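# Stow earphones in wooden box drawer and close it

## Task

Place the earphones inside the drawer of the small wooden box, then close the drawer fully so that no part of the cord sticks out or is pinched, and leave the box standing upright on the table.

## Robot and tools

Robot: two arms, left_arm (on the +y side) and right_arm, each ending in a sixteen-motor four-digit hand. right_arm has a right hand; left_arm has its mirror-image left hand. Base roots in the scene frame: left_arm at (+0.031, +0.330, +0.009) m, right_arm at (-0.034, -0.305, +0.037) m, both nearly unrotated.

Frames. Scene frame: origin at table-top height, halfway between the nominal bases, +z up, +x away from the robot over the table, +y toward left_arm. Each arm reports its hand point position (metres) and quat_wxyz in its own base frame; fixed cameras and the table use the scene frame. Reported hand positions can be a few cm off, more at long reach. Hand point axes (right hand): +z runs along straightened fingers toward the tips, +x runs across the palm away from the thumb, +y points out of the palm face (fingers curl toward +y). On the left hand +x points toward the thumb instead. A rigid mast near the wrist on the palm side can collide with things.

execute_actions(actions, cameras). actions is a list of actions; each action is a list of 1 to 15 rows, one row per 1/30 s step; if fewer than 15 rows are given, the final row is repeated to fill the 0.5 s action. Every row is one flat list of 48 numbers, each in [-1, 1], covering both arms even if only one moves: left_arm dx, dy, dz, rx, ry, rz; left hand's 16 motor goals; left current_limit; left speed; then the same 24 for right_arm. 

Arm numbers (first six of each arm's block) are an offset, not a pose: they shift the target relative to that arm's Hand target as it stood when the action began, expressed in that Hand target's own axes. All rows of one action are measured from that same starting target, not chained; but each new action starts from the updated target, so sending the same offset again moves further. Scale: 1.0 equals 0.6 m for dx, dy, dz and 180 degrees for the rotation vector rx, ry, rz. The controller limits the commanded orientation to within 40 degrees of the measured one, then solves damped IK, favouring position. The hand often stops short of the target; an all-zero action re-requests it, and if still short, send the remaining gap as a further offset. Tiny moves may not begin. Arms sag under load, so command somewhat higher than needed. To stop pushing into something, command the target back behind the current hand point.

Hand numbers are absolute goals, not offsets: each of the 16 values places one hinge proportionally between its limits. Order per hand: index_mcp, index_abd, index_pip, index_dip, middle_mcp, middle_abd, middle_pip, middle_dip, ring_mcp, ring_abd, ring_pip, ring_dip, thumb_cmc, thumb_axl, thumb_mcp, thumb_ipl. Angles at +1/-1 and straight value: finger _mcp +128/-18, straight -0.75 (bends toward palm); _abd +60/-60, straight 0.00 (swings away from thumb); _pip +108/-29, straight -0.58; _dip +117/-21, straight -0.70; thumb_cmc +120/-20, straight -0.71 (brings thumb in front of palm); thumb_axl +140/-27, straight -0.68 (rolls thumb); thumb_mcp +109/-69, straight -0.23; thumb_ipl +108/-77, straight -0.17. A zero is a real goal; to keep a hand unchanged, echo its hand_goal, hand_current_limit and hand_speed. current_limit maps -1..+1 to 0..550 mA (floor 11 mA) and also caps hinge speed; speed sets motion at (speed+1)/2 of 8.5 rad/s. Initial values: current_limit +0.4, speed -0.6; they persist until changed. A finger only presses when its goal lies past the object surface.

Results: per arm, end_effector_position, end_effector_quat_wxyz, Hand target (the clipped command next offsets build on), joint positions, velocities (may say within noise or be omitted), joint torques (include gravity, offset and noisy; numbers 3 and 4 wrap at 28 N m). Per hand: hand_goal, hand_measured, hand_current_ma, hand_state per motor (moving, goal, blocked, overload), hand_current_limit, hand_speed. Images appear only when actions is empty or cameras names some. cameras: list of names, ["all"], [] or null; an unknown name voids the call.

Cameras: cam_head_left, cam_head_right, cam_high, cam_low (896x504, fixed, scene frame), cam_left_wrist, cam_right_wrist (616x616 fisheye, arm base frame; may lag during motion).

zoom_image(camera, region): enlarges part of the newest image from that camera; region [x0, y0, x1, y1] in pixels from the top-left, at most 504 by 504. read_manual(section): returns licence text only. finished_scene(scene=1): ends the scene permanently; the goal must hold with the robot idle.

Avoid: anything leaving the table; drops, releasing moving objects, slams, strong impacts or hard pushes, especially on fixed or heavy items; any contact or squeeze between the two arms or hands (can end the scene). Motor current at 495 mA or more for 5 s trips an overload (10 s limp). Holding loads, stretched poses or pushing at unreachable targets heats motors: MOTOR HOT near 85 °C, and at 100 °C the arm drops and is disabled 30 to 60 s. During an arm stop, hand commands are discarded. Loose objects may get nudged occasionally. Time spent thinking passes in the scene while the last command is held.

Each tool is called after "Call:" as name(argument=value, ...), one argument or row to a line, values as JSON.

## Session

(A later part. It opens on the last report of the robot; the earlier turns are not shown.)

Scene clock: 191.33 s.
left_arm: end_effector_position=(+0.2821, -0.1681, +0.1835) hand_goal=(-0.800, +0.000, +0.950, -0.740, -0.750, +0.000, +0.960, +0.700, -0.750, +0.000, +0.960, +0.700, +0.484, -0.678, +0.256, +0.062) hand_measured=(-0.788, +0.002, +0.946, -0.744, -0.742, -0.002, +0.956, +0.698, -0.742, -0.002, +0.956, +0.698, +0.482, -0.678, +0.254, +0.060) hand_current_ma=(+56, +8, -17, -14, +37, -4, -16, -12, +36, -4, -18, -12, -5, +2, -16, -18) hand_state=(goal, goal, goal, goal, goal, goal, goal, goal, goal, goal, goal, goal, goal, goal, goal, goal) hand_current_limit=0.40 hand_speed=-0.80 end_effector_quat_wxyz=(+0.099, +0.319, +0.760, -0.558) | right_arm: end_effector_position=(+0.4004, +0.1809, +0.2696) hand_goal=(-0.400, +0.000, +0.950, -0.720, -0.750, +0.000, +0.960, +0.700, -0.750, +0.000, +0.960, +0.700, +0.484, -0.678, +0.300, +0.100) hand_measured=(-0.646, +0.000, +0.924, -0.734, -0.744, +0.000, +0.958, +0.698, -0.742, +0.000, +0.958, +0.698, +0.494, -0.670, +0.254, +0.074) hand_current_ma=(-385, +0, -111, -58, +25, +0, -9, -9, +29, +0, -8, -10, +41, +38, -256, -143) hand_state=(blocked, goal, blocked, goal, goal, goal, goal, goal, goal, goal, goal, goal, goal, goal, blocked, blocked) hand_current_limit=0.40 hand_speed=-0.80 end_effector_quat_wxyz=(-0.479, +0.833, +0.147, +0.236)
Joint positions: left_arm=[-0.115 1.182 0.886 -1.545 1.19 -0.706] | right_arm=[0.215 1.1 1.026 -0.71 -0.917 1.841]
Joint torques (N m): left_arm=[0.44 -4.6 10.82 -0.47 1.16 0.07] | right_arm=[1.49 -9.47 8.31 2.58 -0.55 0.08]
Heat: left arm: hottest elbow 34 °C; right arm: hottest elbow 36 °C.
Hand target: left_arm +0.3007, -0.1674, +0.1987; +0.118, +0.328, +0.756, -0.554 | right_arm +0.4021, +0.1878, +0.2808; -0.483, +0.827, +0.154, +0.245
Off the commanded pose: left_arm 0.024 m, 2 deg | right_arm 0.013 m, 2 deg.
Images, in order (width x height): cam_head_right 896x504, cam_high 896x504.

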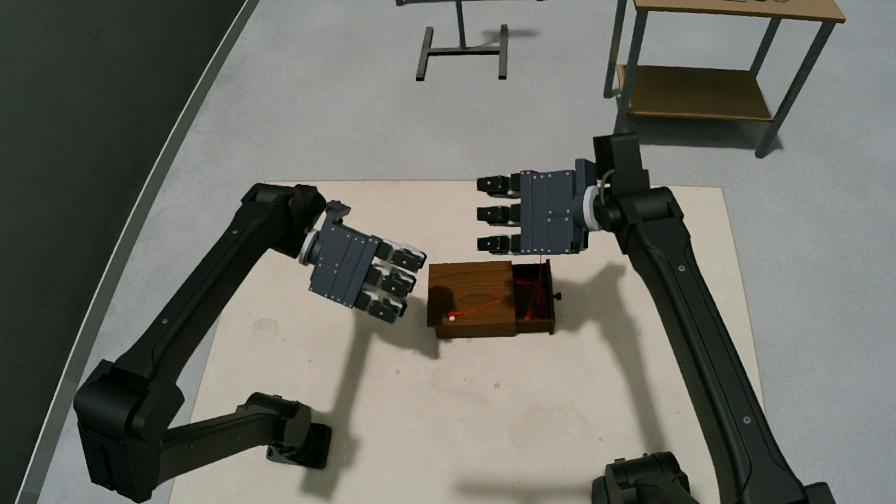

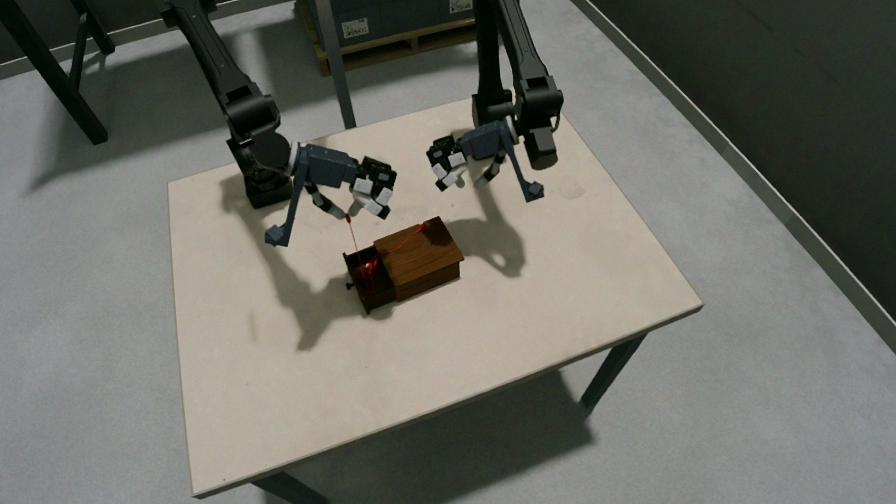

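Call:
execute_actions(
  actions=[
    [[0,0,0,0,0,0,-0.8,0,0.95,-0.74,-0.75,0,0.96,0.7,-0.75,0,0.96,0.7,0.484,-0.678,0.257,0.063,0.4,-0.8,-0.0461,0.0603,0.0345,0,0,0,-0.4,0,0.95,-0.72,-0.75,0,0.96,0.7,-0.75,0,0.96,0.7,0.484,-0.678,0.3,0.1,0.4,-0.8]],
    [[0,0,0,0,0,0,-0.8,0,0.95,-0.74,-0.75,0,0.96,0.7,-0.75,0,0.96,0.7,0.484,-0.678,0.257,0.063,0.4,-0.8,-0.0319,0.0563,0.0606,0,0,0,-0.4,0,0.95,-0.72,-0.75,0,0.96,0.7,-0.75,0,0.96,0.7,0.484,-0.678,0.3,0.1,0.4,-0.8]],
    [[0,0,0,0,0,0,-0.8,0,0.95,-0.74,-0.75,0,0.96,0.7,-0.75,0,0.96,0.7,0.484,-0.678,0.257,0.063,0.4,-0.8,-0.0461,0.0603,0.0345,0,0,0,-0.4,0,0.95,-0.72,-0.75,0,0.96,0.7,-0.75,0,0.96,0.7,0.484,-0.678,0.3,0.1,0.4,-0.8]],
  ],
  cameras=["cam_head_right","cam_high","cam_right_wrist","cam_low"],
)

Call:
zoom_image(
  camera="cam_high",
  region=[300, 180, 480, 320],
)

Call:
zoom_image(
  camera="cam_right_wrist",
  region=[300, 80, 600, 360],
)

Call:
zoom_image(
  camera="cam_low",
  region=[360, 200, 480, 300],
)

Scene clock: 193.97 s.
left_arm: end_effector_position=(+0.2821, -0.1681, +0.1835) hand_goal=(-0.800, +0.000, +0.950, -0.740, -0.750, +0.000, +0.960, +0.700, -0.750, +0.000, +0.960, +0.700, +0.484, -0.678, +0.256, +0.062) hand_measured=(-0.788, +0.002, +0.946, -0.744, -0.742, -0.002, +0.956, +0.698, -0.742, -0.002, +0.956, +0.698, +0.482, -0.678, +0.254, +0.060) hand_current_ma=(+56, +8, -17, -14, +37, -4, -16, -12, +36, -4, -18, -12, -5, +2, -16, -18) hand_state=(goal, goal, goal, goal, goal, goal, goal, goal, goal, goal, goal, goal, goal, goal, goal, goal) hand_current_limit=0.40 hand_speed=-0.80 end_effector_quat_wxyz=(+0.099, +0.319, +0.760, -0.558) | right_arm: end_effector_position=(+0.4072, +0.1956, +0.1234) hand_goal=(-0.400, +0.000, +0.950, -0.720, -0.750, +0.000, +0.960, +0.700, -0.750, +0.000, +0.960, +0.700, +0.484, -0.678, +0.300, +0.100) hand_measured=(-0.646, +0.000, +0.924, -0.734, -0.744, +0.000, +0.958, +0.698, -0.742, +0.000, +0.958, +0.698, +0.494, -0.670, +0.254, +0.074) hand_current_ma=(-385, +0, -111, -58, +25, +0, -9, -9, +29, +0, -8, -10, +41, +38, -256, -143) hand_state=(blocked, goal, blocked, goal, goal, goal, goal, goal, goal, goal, goal, goal, goal, goal, blocked, blocked) hand_current_limit=0.40 hand_speed=-0.80 end_effector_quat_wxyz=(-0.479, +0.831, +0.150, +0.239)
Joint positions: left_arm=[-0.115 1.182 0.886 -1.545 1.19 -0.706] | right_arm=[0.252 1.25 0.73 -0.227 -0.891 1.878]
Joint torques (N m): left_arm=[0.32 -4.72 10.86 -0.5 1.16 0.07] | right_arm=[1.61 -9 7.39 2.78 -0.54 0.13]
Heat: left arm: hottest elbow 34 °C; right arm: hottest elbow 36 °C.
Hand target: left_arm +0.3007, -0.1674, +0.1986; +0.118, +0.328, +0.756, -0.554 | right_arm +0.4121, +0.2028, +0.1306; -0.483, +0.827, +0.154, +0.245
Off the commanded pose: left_arm 0.024 m, 2 deg | right_arm 0.011 m, 1 deg.
camera_calibration:
cam_right_wrist: T_world_to_cam=[[-0.318652, -0.32359, -0.890926, 0.332782], [-0.780746, -0.443381, 0.440283, 0.29828], [-0.537491, 0.835884, -0.111358, 0.196018], [0, 0, 0, 1]] pos_world=[0.444281, 0.0760884, 0.186985]
Images, in order (width x height): cam_head_right 896x504, cam_high 896x504, cam_low 896x504, cam_right_wrist 616x616.

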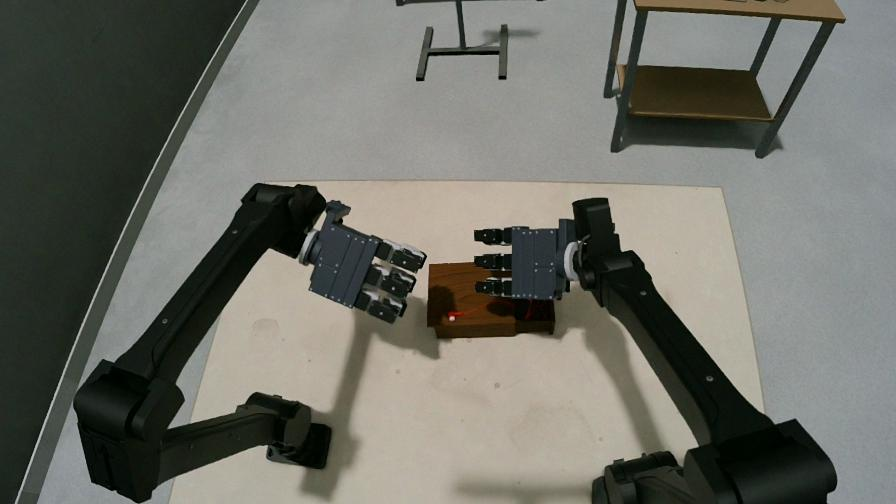

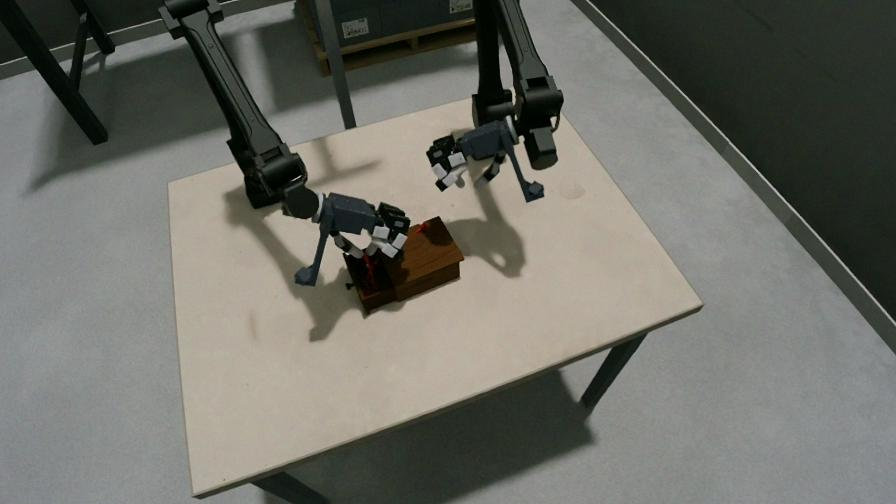

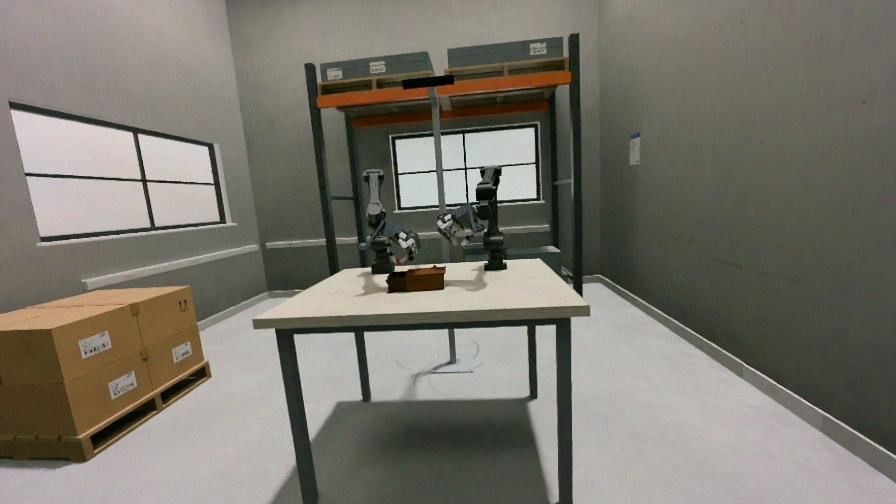

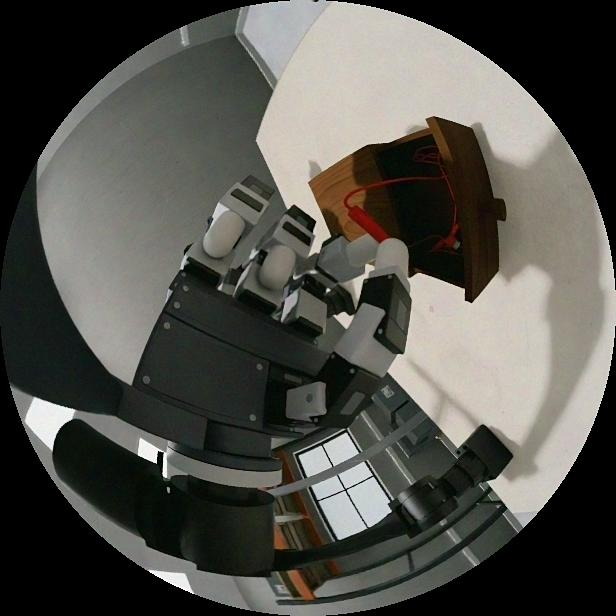

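Scaled by 2.800 from the camera's 896x504 image, which has a finer 1280x720 frame.

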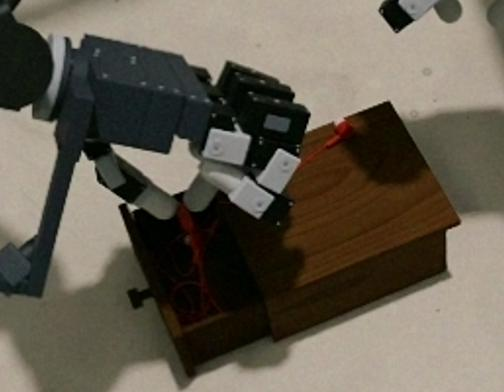

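Scaled by 1.680 from the camera's 616x616 image, which has a finer 880x880 frame.

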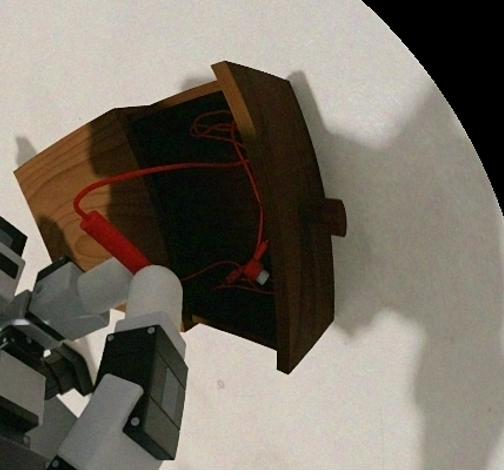

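Scaled by 4.200 from the camera's 896x504 image, which has a finer 1280x720 frame.

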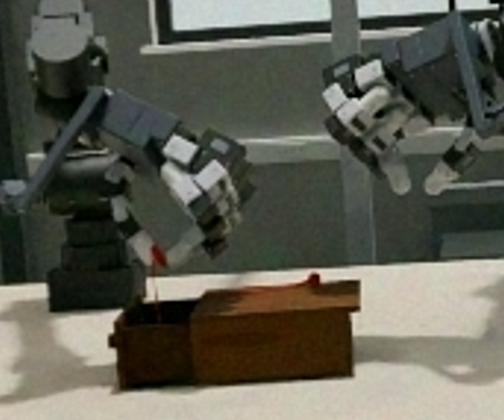

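Call:
execute_actions(
  actions=[
    [[0,0,0,0,0,0,-0.8,0,0.95,-0.74,-0.75,0,0.96,0.7,-0.75,0,0.96,0.7,0.484,-0.678,0.257,0.063,0.4,-0.8,-0.0462,0.0644,0.0272,0,0,0,-0.4,0,0.95,-0.72,-0.75,0,0.96,0.7,-0.75,0,0.96,0.7,0.484,-0.678,0.3,0.1,0.4,-0.8]],
  ],
  cameras=["cam_high","cam_right_wrist","cam_low"],
)

Call:
zoom_image(
  camera="cam_high",
  region=[300, 180, 480, 320],
)

Call:
zoom_image(
  camera="cam_right_wrist",
  region=[300, 80, 600, 360],
)

Call:
zoom_image(
  camera="cam_low",
  region=[360, 200, 480, 300],
)

Scene clock: 195.90 s.
left_arm: end_effector_position=(+0.2821, -0.1681, +0.1835) hand_goal=(-0.800, +0.000, +0.950, -0.740, -0.750, +0.000, +0.960, +0.700, -0.750, +0.000, +0.960, +0.700, +0.484, -0.678, +0.256, +0.062) hand_measured=(-0.788, +0.002, +0.946, -0.744, -0.742, -0.002, +0.956, +0.698, -0.742, -0.002, +0.956, +0.698, +0.482, -0.678, +0.254, +0.060) hand_current_ma=(+56, +8, -17, -14, +37, -4, -16, -12, +36, -4, -18, -12, -5, +2, -16, -18) hand_state=(goal, goal, goal, goal, goal, goal, goal, goal, goal, goal, goal, goal, goal, goal, goal, goal) hand_current_limit=0.40 hand_speed=-0.80 end_effector_quat_wxyz=(+0.099, +0.319, +0.760, -0.558) | right_arm: end_effector_position=(+0.4057, +0.1972, +0.0809) hand_goal=(-0.400, +0.000, +0.950, -0.720, -0.750, +0.000, +0.960, +0.700, -0.750, +0.000, +0.960, +0.700, +0.484, -0.678, +0.300, +0.100) hand_measured=(-0.646, +0.002, +0.926, -0.738, -0.744, +0.000, +0.958, +0.698, -0.742, +0.000, +0.958, +0.698, +0.494, -0.670, +0.254, +0.074) hand_current_ma=(-385, +6, -98, -71, +26, +0, -9, -9, +29, +0, -8, -10, +41, +38, -264, -143) hand_state=(blocked, goal, blocked, goal, goal, goal, goal, goal, goal, goal, goal, goal, goal, goal, blocked, blocked) hand_current_limit=0.40 hand_speed=-0.80 end_effector_quat_wxyz=(-0.484, +0.828, +0.153, +0.239)
Joint positions: left_arm=[-0.115 1.182 0.886 -1.545 1.19 -0.706] | right_arm=[0.252 1.329 0.66 -0.071 -0.902 1.878]
Joint torques (N m): left_arm=[0.38 -4.6 10.85 -0.49 1.16 0.06] | right_arm=[0.44 -8.47 6.45 2.96 -0.48 0.01]
Heat: left arm: hottest elbow 34 °C; right arm: hottest elbow 36 °C.
Hand target: left_arm +0.3007, -0.1674, +0.1986; +0.118, +0.328, +0.756, -0.554 | right_arm +0.4121, +0.1978, +0.0806; -0.483, +0.827, +0.154, +0.245
Off the commanded pose: left_arm 0.024 m, 2 deg | right_arm 0.007 m, 1 deg.
camera_calibration:
cam_right_wrist: T_world_to_cam=[[-0.312418, -0.318156, -0.895082, 0.291675], [-0.778933, -0.453539, 0.433088, 0.31841], [-0.543744, 0.832514, -0.106129, 0.19196], [0, 0, 0, 1]] pos_world=[0.443521, 0.0774002, 0.143546]
Images, in order (width x height): cam_high 896x504, cam_low 896x504, cam_right_wrist 616x616.

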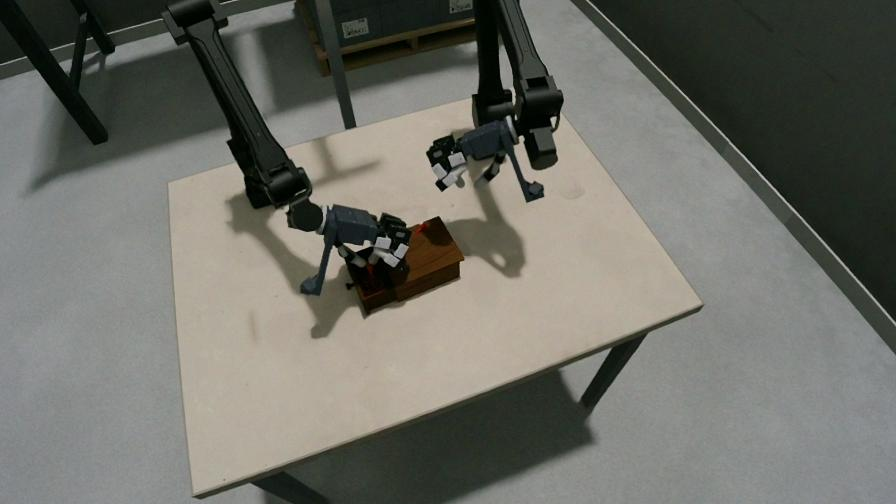

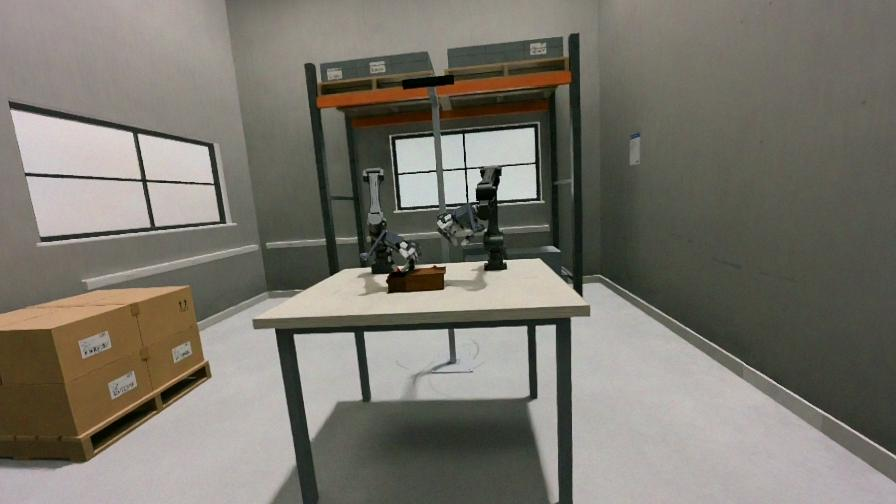

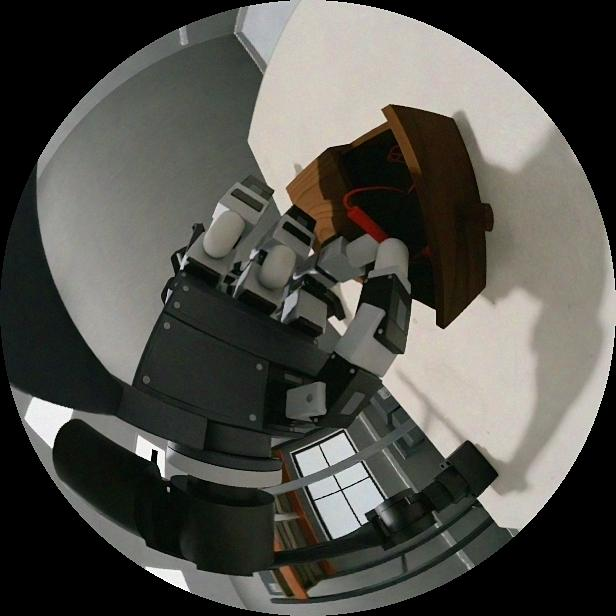

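Scaled by 2.800 from the camera's 896x504 image, which has a finer 1280x720 frame.

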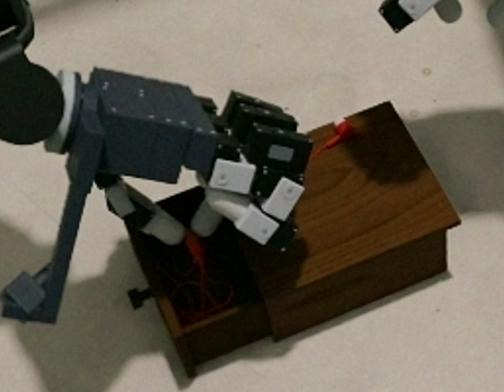

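Scaled by 1.680 from the camera's 616x616 image, which has a finer 880x880 frame.

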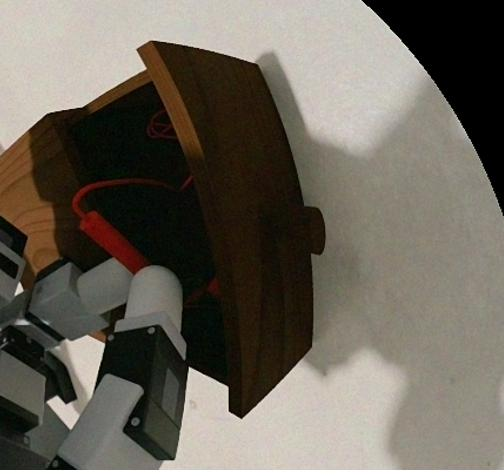

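Scaled by 4.200 from the camera's 896x504 image, which has a finer 1280x720 frame.

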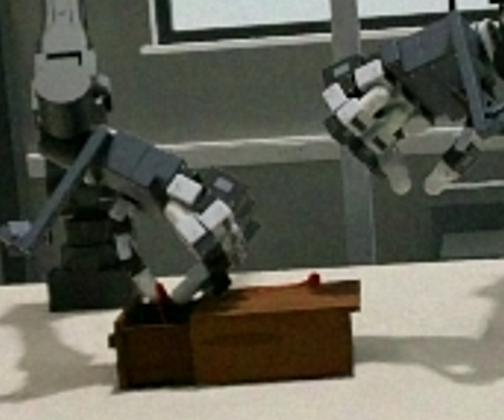

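Call:
execute_actions(
  actions=[
    [[0,0,0,0,0,0,-0.8,0,0.95,-0.74,-0.75,0,0.96,0.7,-0.75,0,0.96,0.7,0.484,-0.678,0.257,0.063,0.4,-0.8,0.0043,0.0038,-0.021,0,0,0,-0.4,0,0.95,-0.72,-0.75,0,0.96,0.7,-0.75,0,0.96,0.7,0.484,-0.678,0.3,0.1,0.4,-0.8]],
    [[0,0,0,0,0,0,-0.8,0,0.95,-0.74,-0.75,0,0.96,0.7,-0.75,0,0.96,0.7,0.484,-0.678,0.257,0.063,0.4,-0.8,0,0,0,0,0,0,-0.75,0,0.95,-0.72,-0.75,0,0.96,0.7,-0.75,0,0.96,0.7,0.484,-0.678,0.25,0.06,0.4,-0.8]],
  ],
  cameras=["cam_high","cam_right_wrist"],
)

Call:
zoom_image(
  camera="cam_high",
  region=[300, 180, 480, 320],
)

Call:
zoom_image(
  camera="cam_right_wrist",
  region=[300, 80, 600, 360],
)

Scene clock: 197.90 s.
left_arm: end_effector_position=(+0.2821, -0.1681, +0.1835) hand_goal=(-0.800, +0.000, +0.950, -0.740, -0.750, +0.000, +0.960, +0.700, -0.750, +0.000, +0.960, +0.700, +0.484, -0.678, +0.256, +0.062) hand_measured=(-0.788, +0.002, +0.946, -0.744, -0.742, -0.002, +0.956, +0.698, -0.742, -0.002, +0.956, +0.698, +0.482, -0.678, +0.254, +0.060) hand_current_ma=(+56, +8, -17, -14, +37, -4, -16, -12, +36, -4, -18, -12, -5, +2, -16, -18) hand_state=(goal, goal, goal, goal, goal, goal, goal, goal, goal, goal, goal, goal, goal, goal, goal, goal) hand_current_limit=0.40 hand_speed=-0.80 end_effector_quat_wxyz=(+0.099, +0.319, +0.760, -0.558) | right_arm: end_effector_position=(+0.4048, +0.1904, +0.0794) hand_goal=(-0.750, +0.000, +0.950, -0.720, -0.750, +0.000, +0.960, +0.700, -0.750, +0.000, +0.960, +0.700, +0.484, -0.678, +0.250, +0.060) hand_measured=(-0.736, +0.002, +0.944, -0.724, -0.744, +0.000, +0.958, +0.698, -0.742, +0.000, +0.958, +0.698, +0.484, -0.678, +0.246, +0.058) hand_current_ma=(+55, +6, -18, -11, +26, +0, -9, -9, +29, +0, -8, -10, +0, +4, -22, -8) hand_state=(goal, goal, goal, goal, goal, goal, goal, goal, goal, goal, goal, goal, goal, goal, goal, goal) hand_current_limit=0.40 hand_speed=-0.80 end_effector_quat_wxyz=(-0.486, +0.828, +0.150, +0.235)
Joint positions: left_arm=[-0.115 1.182 0.886 -1.545 1.19 -0.706] | right_arm=[0.231 1.329 0.66 -0.093 -0.921 1.861]
Joint torques (N m): left_arm=[0.26 -4.66 10.84 -0.47 1.16 0.07] | right_arm=[-0.21 -10.4 6.82 1.61 -0.63 -0.12]
Heat: left arm: hottest elbow 34 °C; right arm: hottest elbow 36 °C.
Hand target: left_arm +0.3007, -0.1674, +0.1986; +0.118, +0.328, +0.756, -0.554 | right_arm +0.4122, +0.1857, +0.0856; -0.483, +0.827, +0.154, +0.245
Off the commanded pose: left_arm 0.024 m, 2 deg | right_arm 0.011 m, 1 deg.
camera_calibration:
cam_right_wrist: T_world_to_cam=[[-0.321126, -0.315204, -0.893043, 0.290715], [-0.77432, -0.455538, 0.439219, 0.313207], [-0.545258, 0.832546, -0.0977837, 0.196881], [0, 0, 0, 1]] pos_world=[0.44323, 0.0703997, 0.141306]
Images, in order (width x height): cam_high 896x504, cam_right_wrist 616x616.

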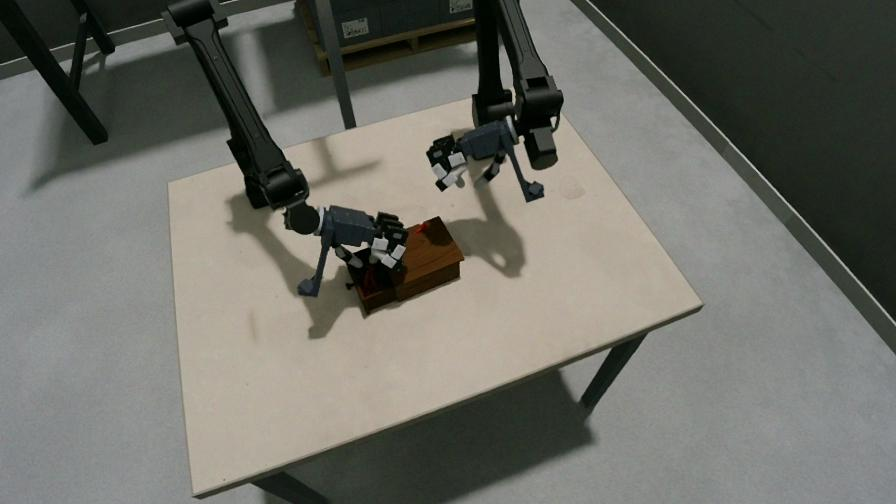

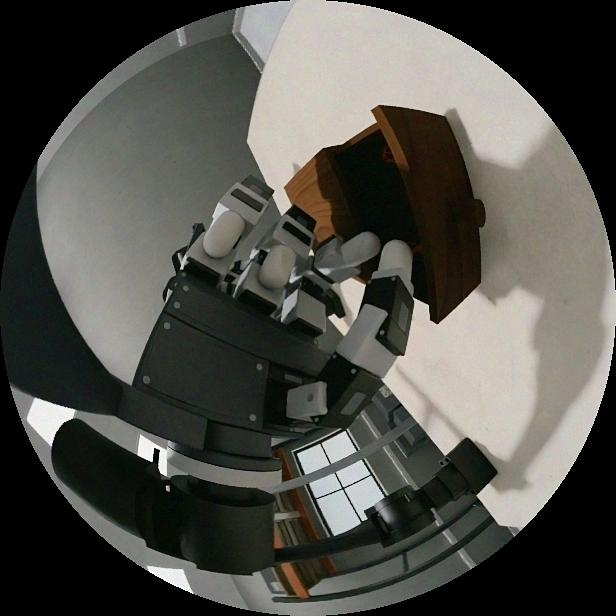

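Scaled by 2.800 from the camera's 896x504 image, which has a finer 1280x720 frame.

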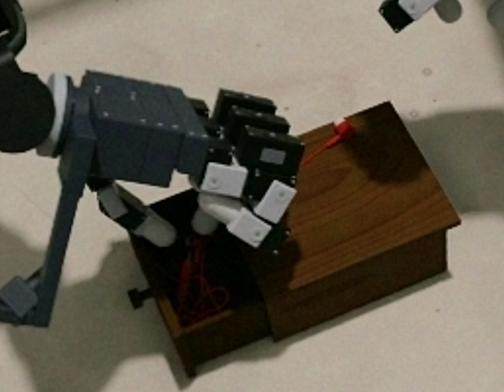

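Scaled by 1.680 from the camera's 616x616 image, which has a finer 880x880 frame.

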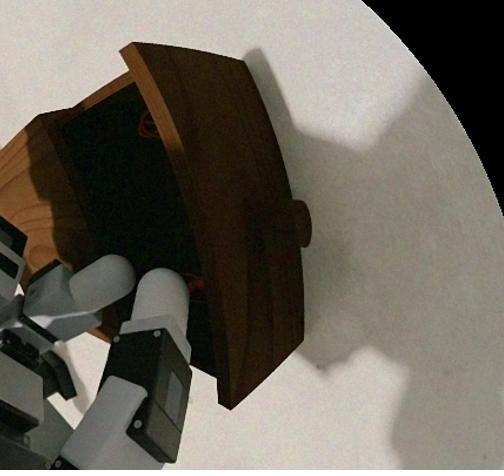

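Call:
execute_actions(
  actions=[
    [[0,0,0,0,0,0,-0.8,0,0.95,-0.74,-0.75,0,0.96,0.7,-0.75,0,0.96,0.7,0.484,-0.678,0.257,0.063,0.4,-0.8,0.0645,-0.0844,-0.0483,0,0,0,-0.75,0,0.95,-0.72,-0.75,0,0.96,0.7,-0.75,0,0.96,0.7,0.484,-0.678,0.25,0.06,0.4,-0.8]],
    [[0,0,0,0,0,0,-0.95,0,0.95,-0.74,-0.75,0,0.96,0.7,-0.75,0,0.96,0.7,0.484,-0.678,0.257,0.063,0.4,-0.8,0.0629,-0.0356,-0.1357,0,0,0,-0.75,0,0.95,-0.72,-0.75,0,0.96,0.7,-0.75,0,0.96,0.7,0.484,-0.678,0.25,0.06,0.4,-0.8]],
    [[0,0,0,0,0,0,-0.95,0,0.95,-0.74,-0.75,0,0.96,0.7,-0.75,0,0.96,0.7,0.484,-0.678,0.257,0.063,0.4,-0.8,-0.0016,0.0488,-0.0874,0,0,0,-0.75,0,0.95,-0.72,-0.75,0,0.96,0.7,-0.75,0,0.96,0.7,0.484,-0.678,0.25,0.06,0.4,-0.8]],
  ],
  cameras=["cam_high","cam_head_right","cam_head_left","cam_left_wrist"],
)

Call:
zoom_image(
  camera="cam_high",
  region=[320, 200, 480, 320],
)

Call:
zoom_image(
  camera="cam_head_right",
  region=[400, 240, 600, 360],
)

Call:
zoom_image(
  camera="cam_left_wrist",
  region=[60, 100, 360, 360],
)

Scene clock: 200.93 s.
left_arm: end_effector_position=(+0.2821, -0.1681, +0.1835) hand_goal=(-0.950, +0.000, +0.950, -0.740, -0.750, +0.000, +0.960, +0.700, -0.750, +0.000, +0.960, +0.700, +0.484, -0.678, +0.256, +0.062) hand_measured=(-0.934, +0.002, +0.946, -0.742, -0.742, -0.002, +0.956, +0.698, -0.742, -0.002, +0.956, +0.698, +0.482, -0.678, +0.254, +0.060) hand_current_ma=(+77, +8, -17, -14, +37, -4, -16, -12, +36, -4, -18, -12, -5, +2, -16, -18) hand_state=(goal, goal, goal, goal, goal, goal, goal, goal, goal, goal, goal, goal, goal, goal, goal, goal) hand_current_limit=0.40 hand_speed=-0.80 end_effector_quat_wxyz=(+0.099, +0.319, +0.760, -0.558) | right_arm: end_effector_position=(+0.3960, +0.0696, +0.2071) hand_goal=(-0.750, +0.000, +0.950, -0.720, -0.750, +0.000, +0.960, +0.700, -0.750, +0.000, +0.960, +0.700, +0.484, -0.678, +0.250, +0.060) hand_measured=(-0.740, +0.002, +0.946, -0.724, -0.744, +0.000, +0.958, +0.698, -0.742, +0.000, +0.958, +0.698, +0.484, -0.678, +0.248, +0.058) hand_current_ma=(+39, +6, -15, -11, +25, +0, -9, -9, +29, +0, -8, -10, -3, +2, -11, -8) hand_state=(goal, goal, goal, goal, goal, goal, goal, goal, goal, goal, goal, goal, goal, goal, goal, goal) hand_current_limit=0.40 hand_speed=-0.80 end_effector_quat_wxyz=(-0.487, +0.831, +0.138, +0.231)
Joint positions: left_arm=[-0.115 1.182 0.886 -1.545 1.19 -0.706] | right_arm=[-0.119 1.175 0.961 -1.025 -1.111 1.33]
Joint torques (N m): left_arm=[0.5 -4.66 10.85 -0.51 1.17 0.07] | right_arm=[-0.09 -7.77 10.29 0.84 -1.04 -0.12]
Heat: left arm: hottest elbow 34 °C; right arm: hottest elbow 36 °C.
Hand target: left_arm +0.3007, -0.1674, +0.1987; +0.118, +0.328, +0.756, -0.554 | right_arm +0.4123, +0.0654, +0.2256; -0.483, +0.827, +0.153, +0.245
Off the commanded pose: left_arm 0.024 m, 2 deg | right_arm 0.025 m, 2 deg.
camera_calibration:
cam_left_wrist: T_world_to_cam=[[0.230901, -0.349582, 0.908007, -0.332214], [-0.488006, 0.765745, 0.418909, 0.140861], [-0.841745, -0.539839, 0.00621313, 0.265777], [0, 0, 0, 1]] pos_world=[0.369166, -0.0805227, 0.240994]
Images, in order (width x height): cam_head_left 896x504, cam_head_right 896x504, cam_high 896x504, cam_left_wrist 616x616.

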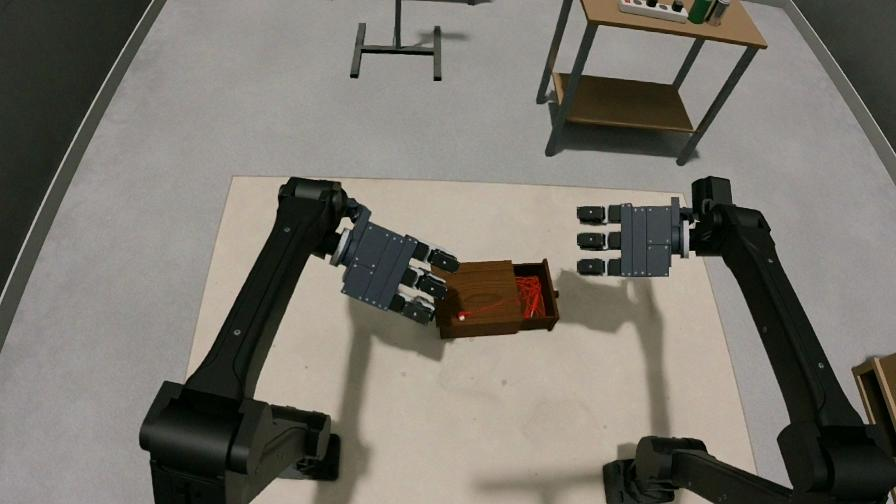

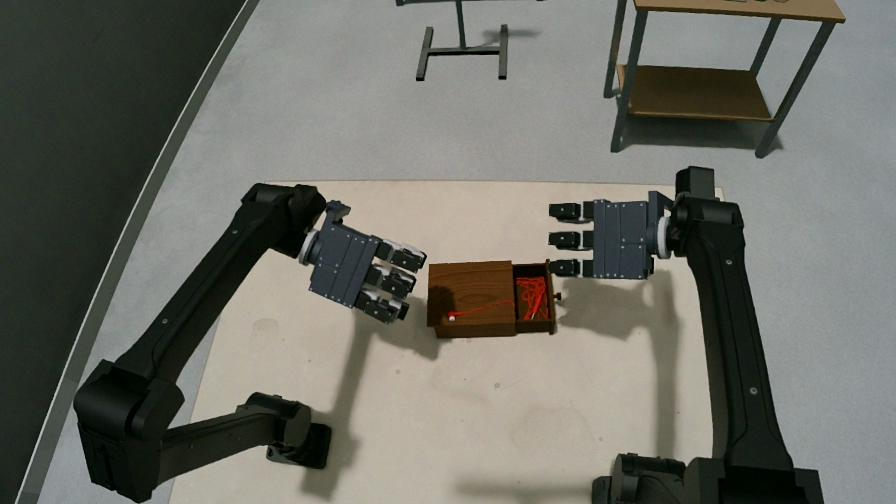

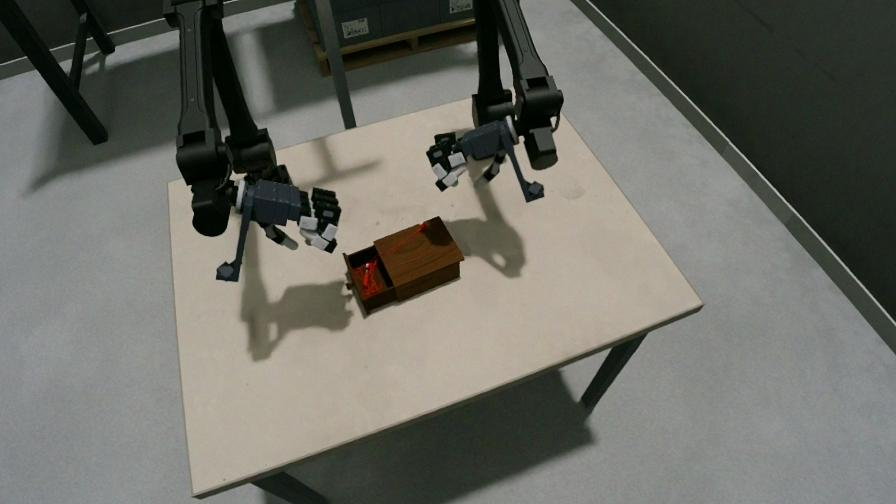

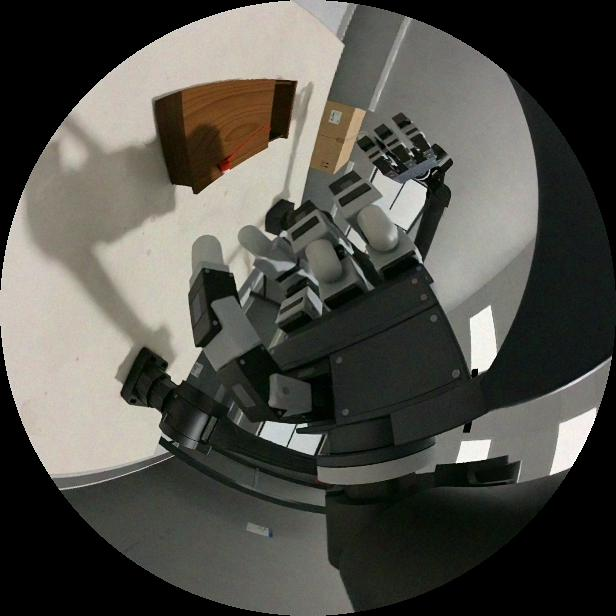

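Scaled by 3.150 from the camera's 896x504 image, which has a finer 1280x720 frame.

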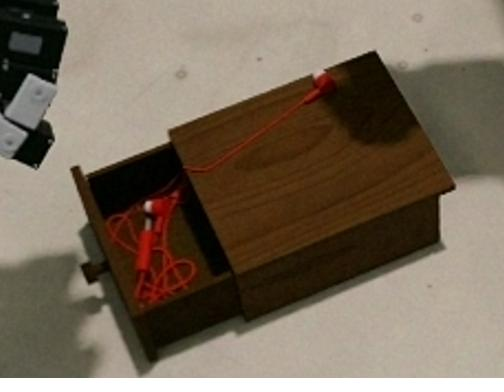

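Scaled by 2.520 from the camera's 896x504 image, which has a finer 1280x720 frame.

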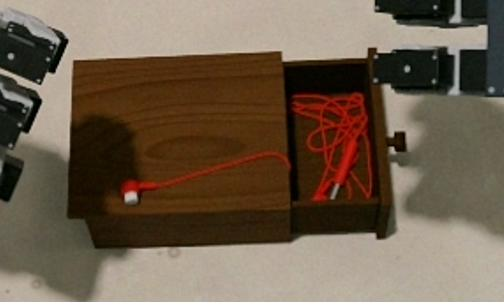

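Scaled by 1.680 from the camera's 616x616 image, which has a finer 880x880 frame.

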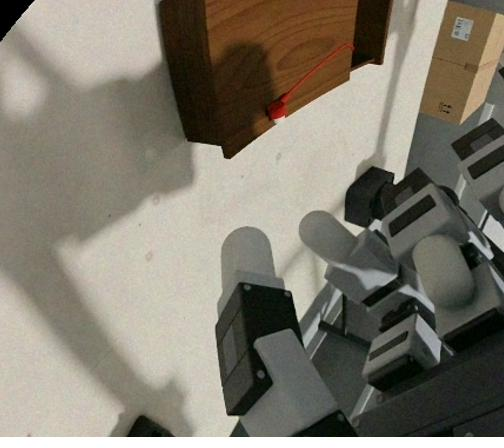

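Call:
execute_actions(
  actions=[
    [[0,0,0,-0.0331,-0.0201,-0.1118,-0.95,0,0.95,-0.74,-0.75,0,0.96,0.7,-0.75,0,0.96,0.7,0.484,-0.678,0.257,0.063,0.4,-0.8,0,0,0,0,0,0,-0.75,0,0.95,-0.72,-0.75,0,0.96,0.7,-0.75,0,0.96,0.7,0.484,-0.678,0.25,0.06,0.4,-0.8]],
    [[0,0,0,-0.0331,-0.0201,-0.1118,-0.95,0,0.95,-0.74,-0.75,0,0.96,0.7,-0.75,0,0.96,0.7,0.484,-0.678,0.257,0.063,0.4,-0.8,0,0,0,0,0,0,-0.75,0,0.95,-0.72,-0.75,0,0.96,0.7,-0.75,0,0.96,0.7,0.484,-0.678,0.25,0.06,0.4,-0.8]],
  ],
  cameras=["cam_left_wrist"],
)

Scene clock: 204.00 s.
left_arm: end_effector_position=(+0.2986, -0.1641, +0.1915) hand_goal=(-0.950, +0.000, +0.950, -0.740, -0.750, +0.000, +0.960, +0.700, -0.750, +0.000, +0.960, +0.700, +0.484, -0.678, +0.256, +0.062) hand_measured=(-0.936, +0.002, +0.946, -0.742, -0.742, -0.002, +0.956, +0.698, -0.742, -0.002, +0.956, +0.698, +0.482, -0.678, +0.254, +0.060) hand_current_ma=(+72, +8, -16, -14, +36, -4, -16, -12, +36, -4, -18, -12, -6, +1, -16, -18) hand_state=(goal, goal, goal, goal, goal, goal, goal, goal, goal, goal, goal, goal, goal, goal, goal, goal) hand_current_limit=0.40 hand_speed=-0.80 end_effector_quat_wxyz=(-0.017, +0.002, +0.862, -0.507) | right_arm: end_effector_position=(+0.3960, +0.0699, +0.2074) hand_goal=(-0.750, +0.000, +0.950, -0.720, -0.750, +0.000, +0.960, +0.700, -0.750, +0.000, +0.960, +0.700, +0.484, -0.678, +0.250, +0.060) hand_measured=(-0.740, +0.002, +0.946, -0.724, -0.744, +0.000, +0.958, +0.698, -0.742, +0.000, +0.958, +0.698, +0.484, -0.678, +0.248, +0.058) hand_current_ma=(+39, +6, -15, -11, +25, +0, -9, -9, +29, +0, -8, -10, -3, +2, -11, -8) hand_state=(goal, goal, goal, goal, goal, goal, goal, goal, goal, goal, goal, goal, goal, goal, goal, goal) hand_current_limit=0.40 hand_speed=-0.80 end_effector_quat_wxyz=(-0.487, +0.831, +0.142, +0.228)
Joint positions: left_arm=[-0.163 1.189 0.963 -1.121 1.05 -1.857] | right_arm=[-0.119 1.183 0.97 -1.049 -1.113 1.306]
Joint torques (N m): left_arm=[-1.49 -7.77 8.77 0.84 0.9 -0.27] | right_arm=[0.03 -7 10.29 0.88 -1.05 -0.11]
Heat: left arm: hottest elbow 34 °C; right arm: hottest elbow 37 °C.
Hand target: left_arm +0.3007, -0.1674, +0.1986; +0.000, +0.000, +0.866, -0.500 | right_arm +0.4123, +0.0654, +0.2255; -0.483, +0.827, +0.153, +0.245
Off the commanded pose: left_arm 0.008 m, 2 deg | right_arm 0.025 m, 2 deg.
camera_calibration:
cam_left_wrist: T_world_to_cam=[[0.779882, -0.277835, 0.560885, -0.427494], [-0.422948, 0.42665, 0.799428, -0.00547008], [-0.46141, -0.860685, 0.215227, 0.0753813], [0, 0, 0, 1]] pos_world=[0.365863, -0.0515592, 0.227924]
Images, in order (width x height): cam_left_wrist 616x616.

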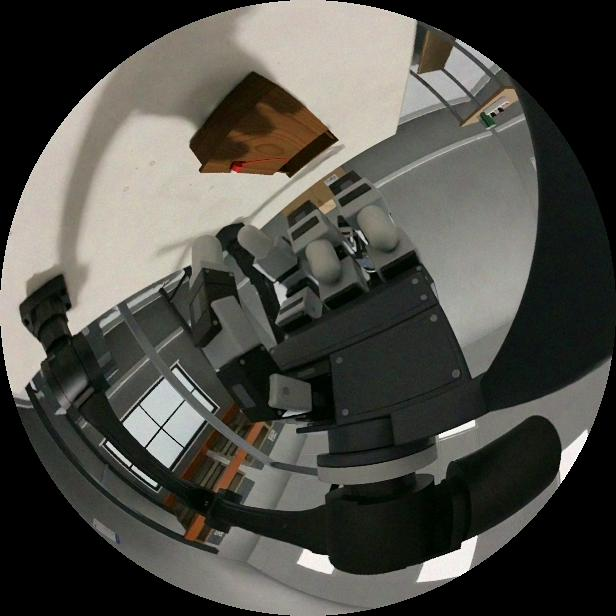

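Call:
execute_actions(
  actions=[
    [[0.0033,-0.0032,0.1021,0,0,0,-0.95,0,0.95,-0.74,-0.75,0,0.96,0.7,-0.75,0,0.96,0.7,0.484,-0.678,0.257,0.063,0.4,-0.8,0,0,0,0,0,0,-0.75,0,0.95,-0.72,-0.75,0,0.96,0.7,-0.75,0,0.96,0.7,0.484,-0.678,0.25,0.06,0.4,-0.8]],
    [[0.0033,-0.0032,0.1021,0,0,0,-0.95,0,0.95,-0.74,-0.75,0,0.96,0.7,-0.75,0,0.96,0.7,0.484,-0.678,0.257,0.063,0.4,-0.8,0,0,0,0,0,0,-0.75,0,0.95,-0.72,-0.75,0,0.96,0.7,-0.75,0,0.96,0.7,0.484,-0.678,0.25,0.06,0.4,-0.8]],
  ],
  cameras=["cam_left_wrist","cam_high"],
)

Call:
zoom_image(
  camera="cam_left_wrist",
  region=[120, 80, 340, 300],
)

Scene clock: 205.93 s.
left_arm: end_effector_position=(+0.2866, -0.2681, +0.1318) hand_goal=(-0.950, +0.000, +0.950, -0.740, -0.750, +0.000, +0.960, +0.700, -0.750, +0.000, +0.960, +0.700, +0.484, -0.678, +0.256, +0.062) hand_measured=(-0.936, +0.002, +0.946, -0.742, -0.742, -0.002, +0.956, +0.698, -0.742, -0.002, +0.956, +0.698, +0.484, -0.678, +0.254, +0.060) hand_current_ma=(+72, +8, -14, -13, +36, -4, -16, -12, +36, -4, -18, -12, -3, +1, -16, -18) hand_state=(goal, goal, goal, goal, goal, goal, goal, goal, goal, goal, goal, goal, goal, goal, goal, goal) hand_current_limit=0.40 hand_speed=-0.80 end_effector_quat_wxyz=(-0.055, +0.077, +0.865, -0.492) | right_arm: end_effector_position=(+0.3960, +0.0699, +0.2074) hand_goal=(-0.750, +0.000, +0.950, -0.720, -0.750, +0.000, +0.960, +0.700, -0.750, +0.000, +0.960, +0.700, +0.484, -0.678, +0.250, +0.060) hand_measured=(-0.740, +0.002, +0.946, -0.724, -0.744, +0.000, +0.958, +0.698, -0.742, +0.000, +0.958, +0.698, +0.484, -0.678, +0.248, +0.058) hand_current_ma=(+39, +6, -15, -11, +25, +0, -9, -9, +29, +0, -8, -10, -3, +2, -11, -8) hand_state=(goal, goal, goal, goal, goal, goal, goal, goal, goal, goal, goal, goal, goal, goal, goal, goal) hand_current_limit=0.40 hand_speed=-0.80 end_effector_quat_wxyz=(-0.487, +0.831, +0.142, +0.228)
Joint positions: left_arm=[-0.47 1.316 0.902 -0.733 0.977 -2.091] | right_arm=[-0.119 1.183 0.97 -1.049 -1.113 1.306]
Joint torques (N m): left_arm=[-0.73 -7.94 9.81 1.17 0.84 -0.24] | right_arm=[0.15 -7.82 10.24 0.85 -1.07 -0.14]
Heat: left arm: hottest elbow 34 °C; right arm: hottest elbow 37 °C.
Hand target: left_arm +0.2967, -0.2755, +0.1409; +0.000, +0.000, +0.866, -0.500 | right_arm +0.4123, +0.0654, +0.2255; -0.483, +0.827, +0.153, +0.245
Off the commanded pose: left_arm 0.015 m, 11 deg | right_arm 0.025 m, 2 deg.
joint sent to its limit (left arm) — joint 6 (wrist roll), lower limit. The joint targets are off in orientation, not in position.
camera_calibration:
cam_left_wrist: T_world_to_cam=[[0.715737, -0.418462, 0.559116, -0.432592], [-0.35634, 0.469712, 0.807708, 0.0729427], [-0.600618, -0.777342, 0.187076, 0.0591651], [0, 0, 0, 1]] pos_world=[0.37115, -0.169294, 0.171884]
Images, in order (width x height): cam_high 896x504, cam_left_wrist 616x616.

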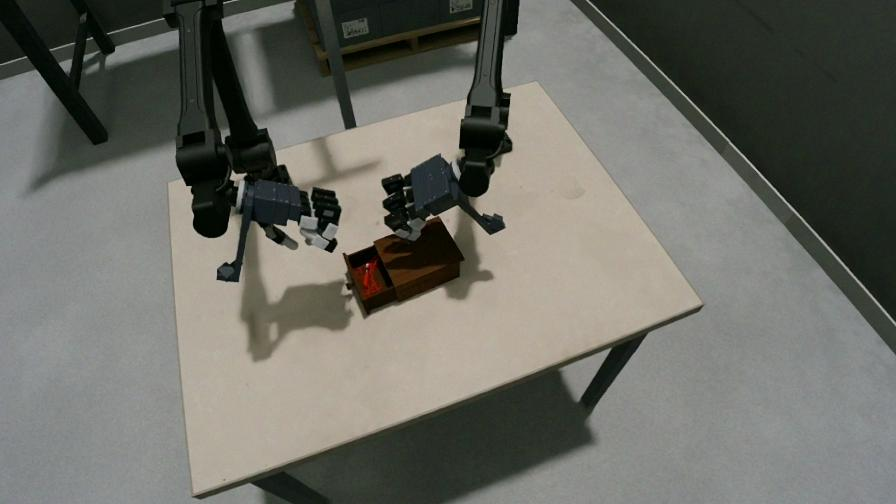

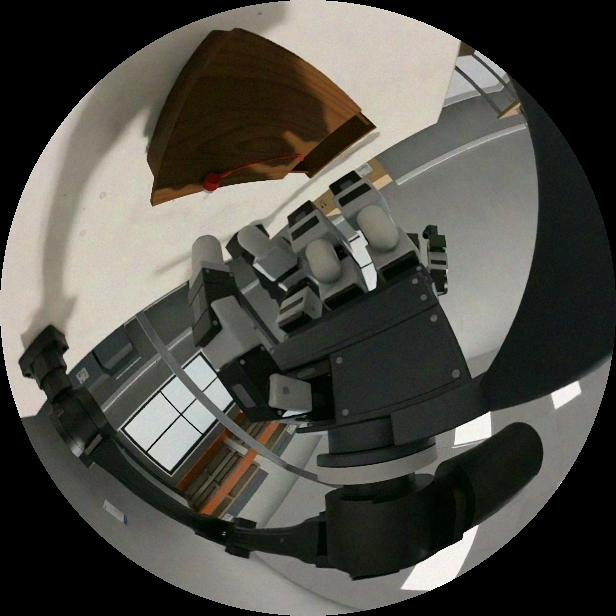

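Scaled by 2.291 from the camera's 616x616 image, which has a finer 880x880 frame.

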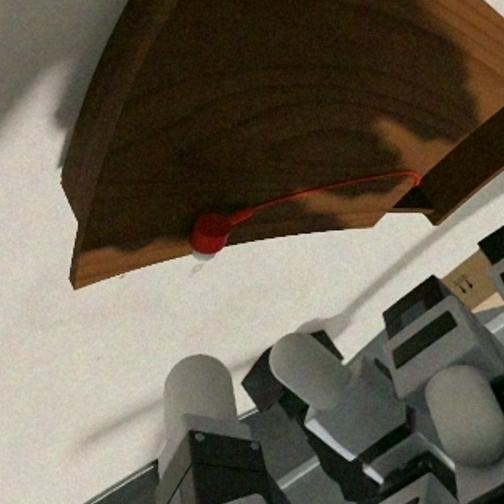

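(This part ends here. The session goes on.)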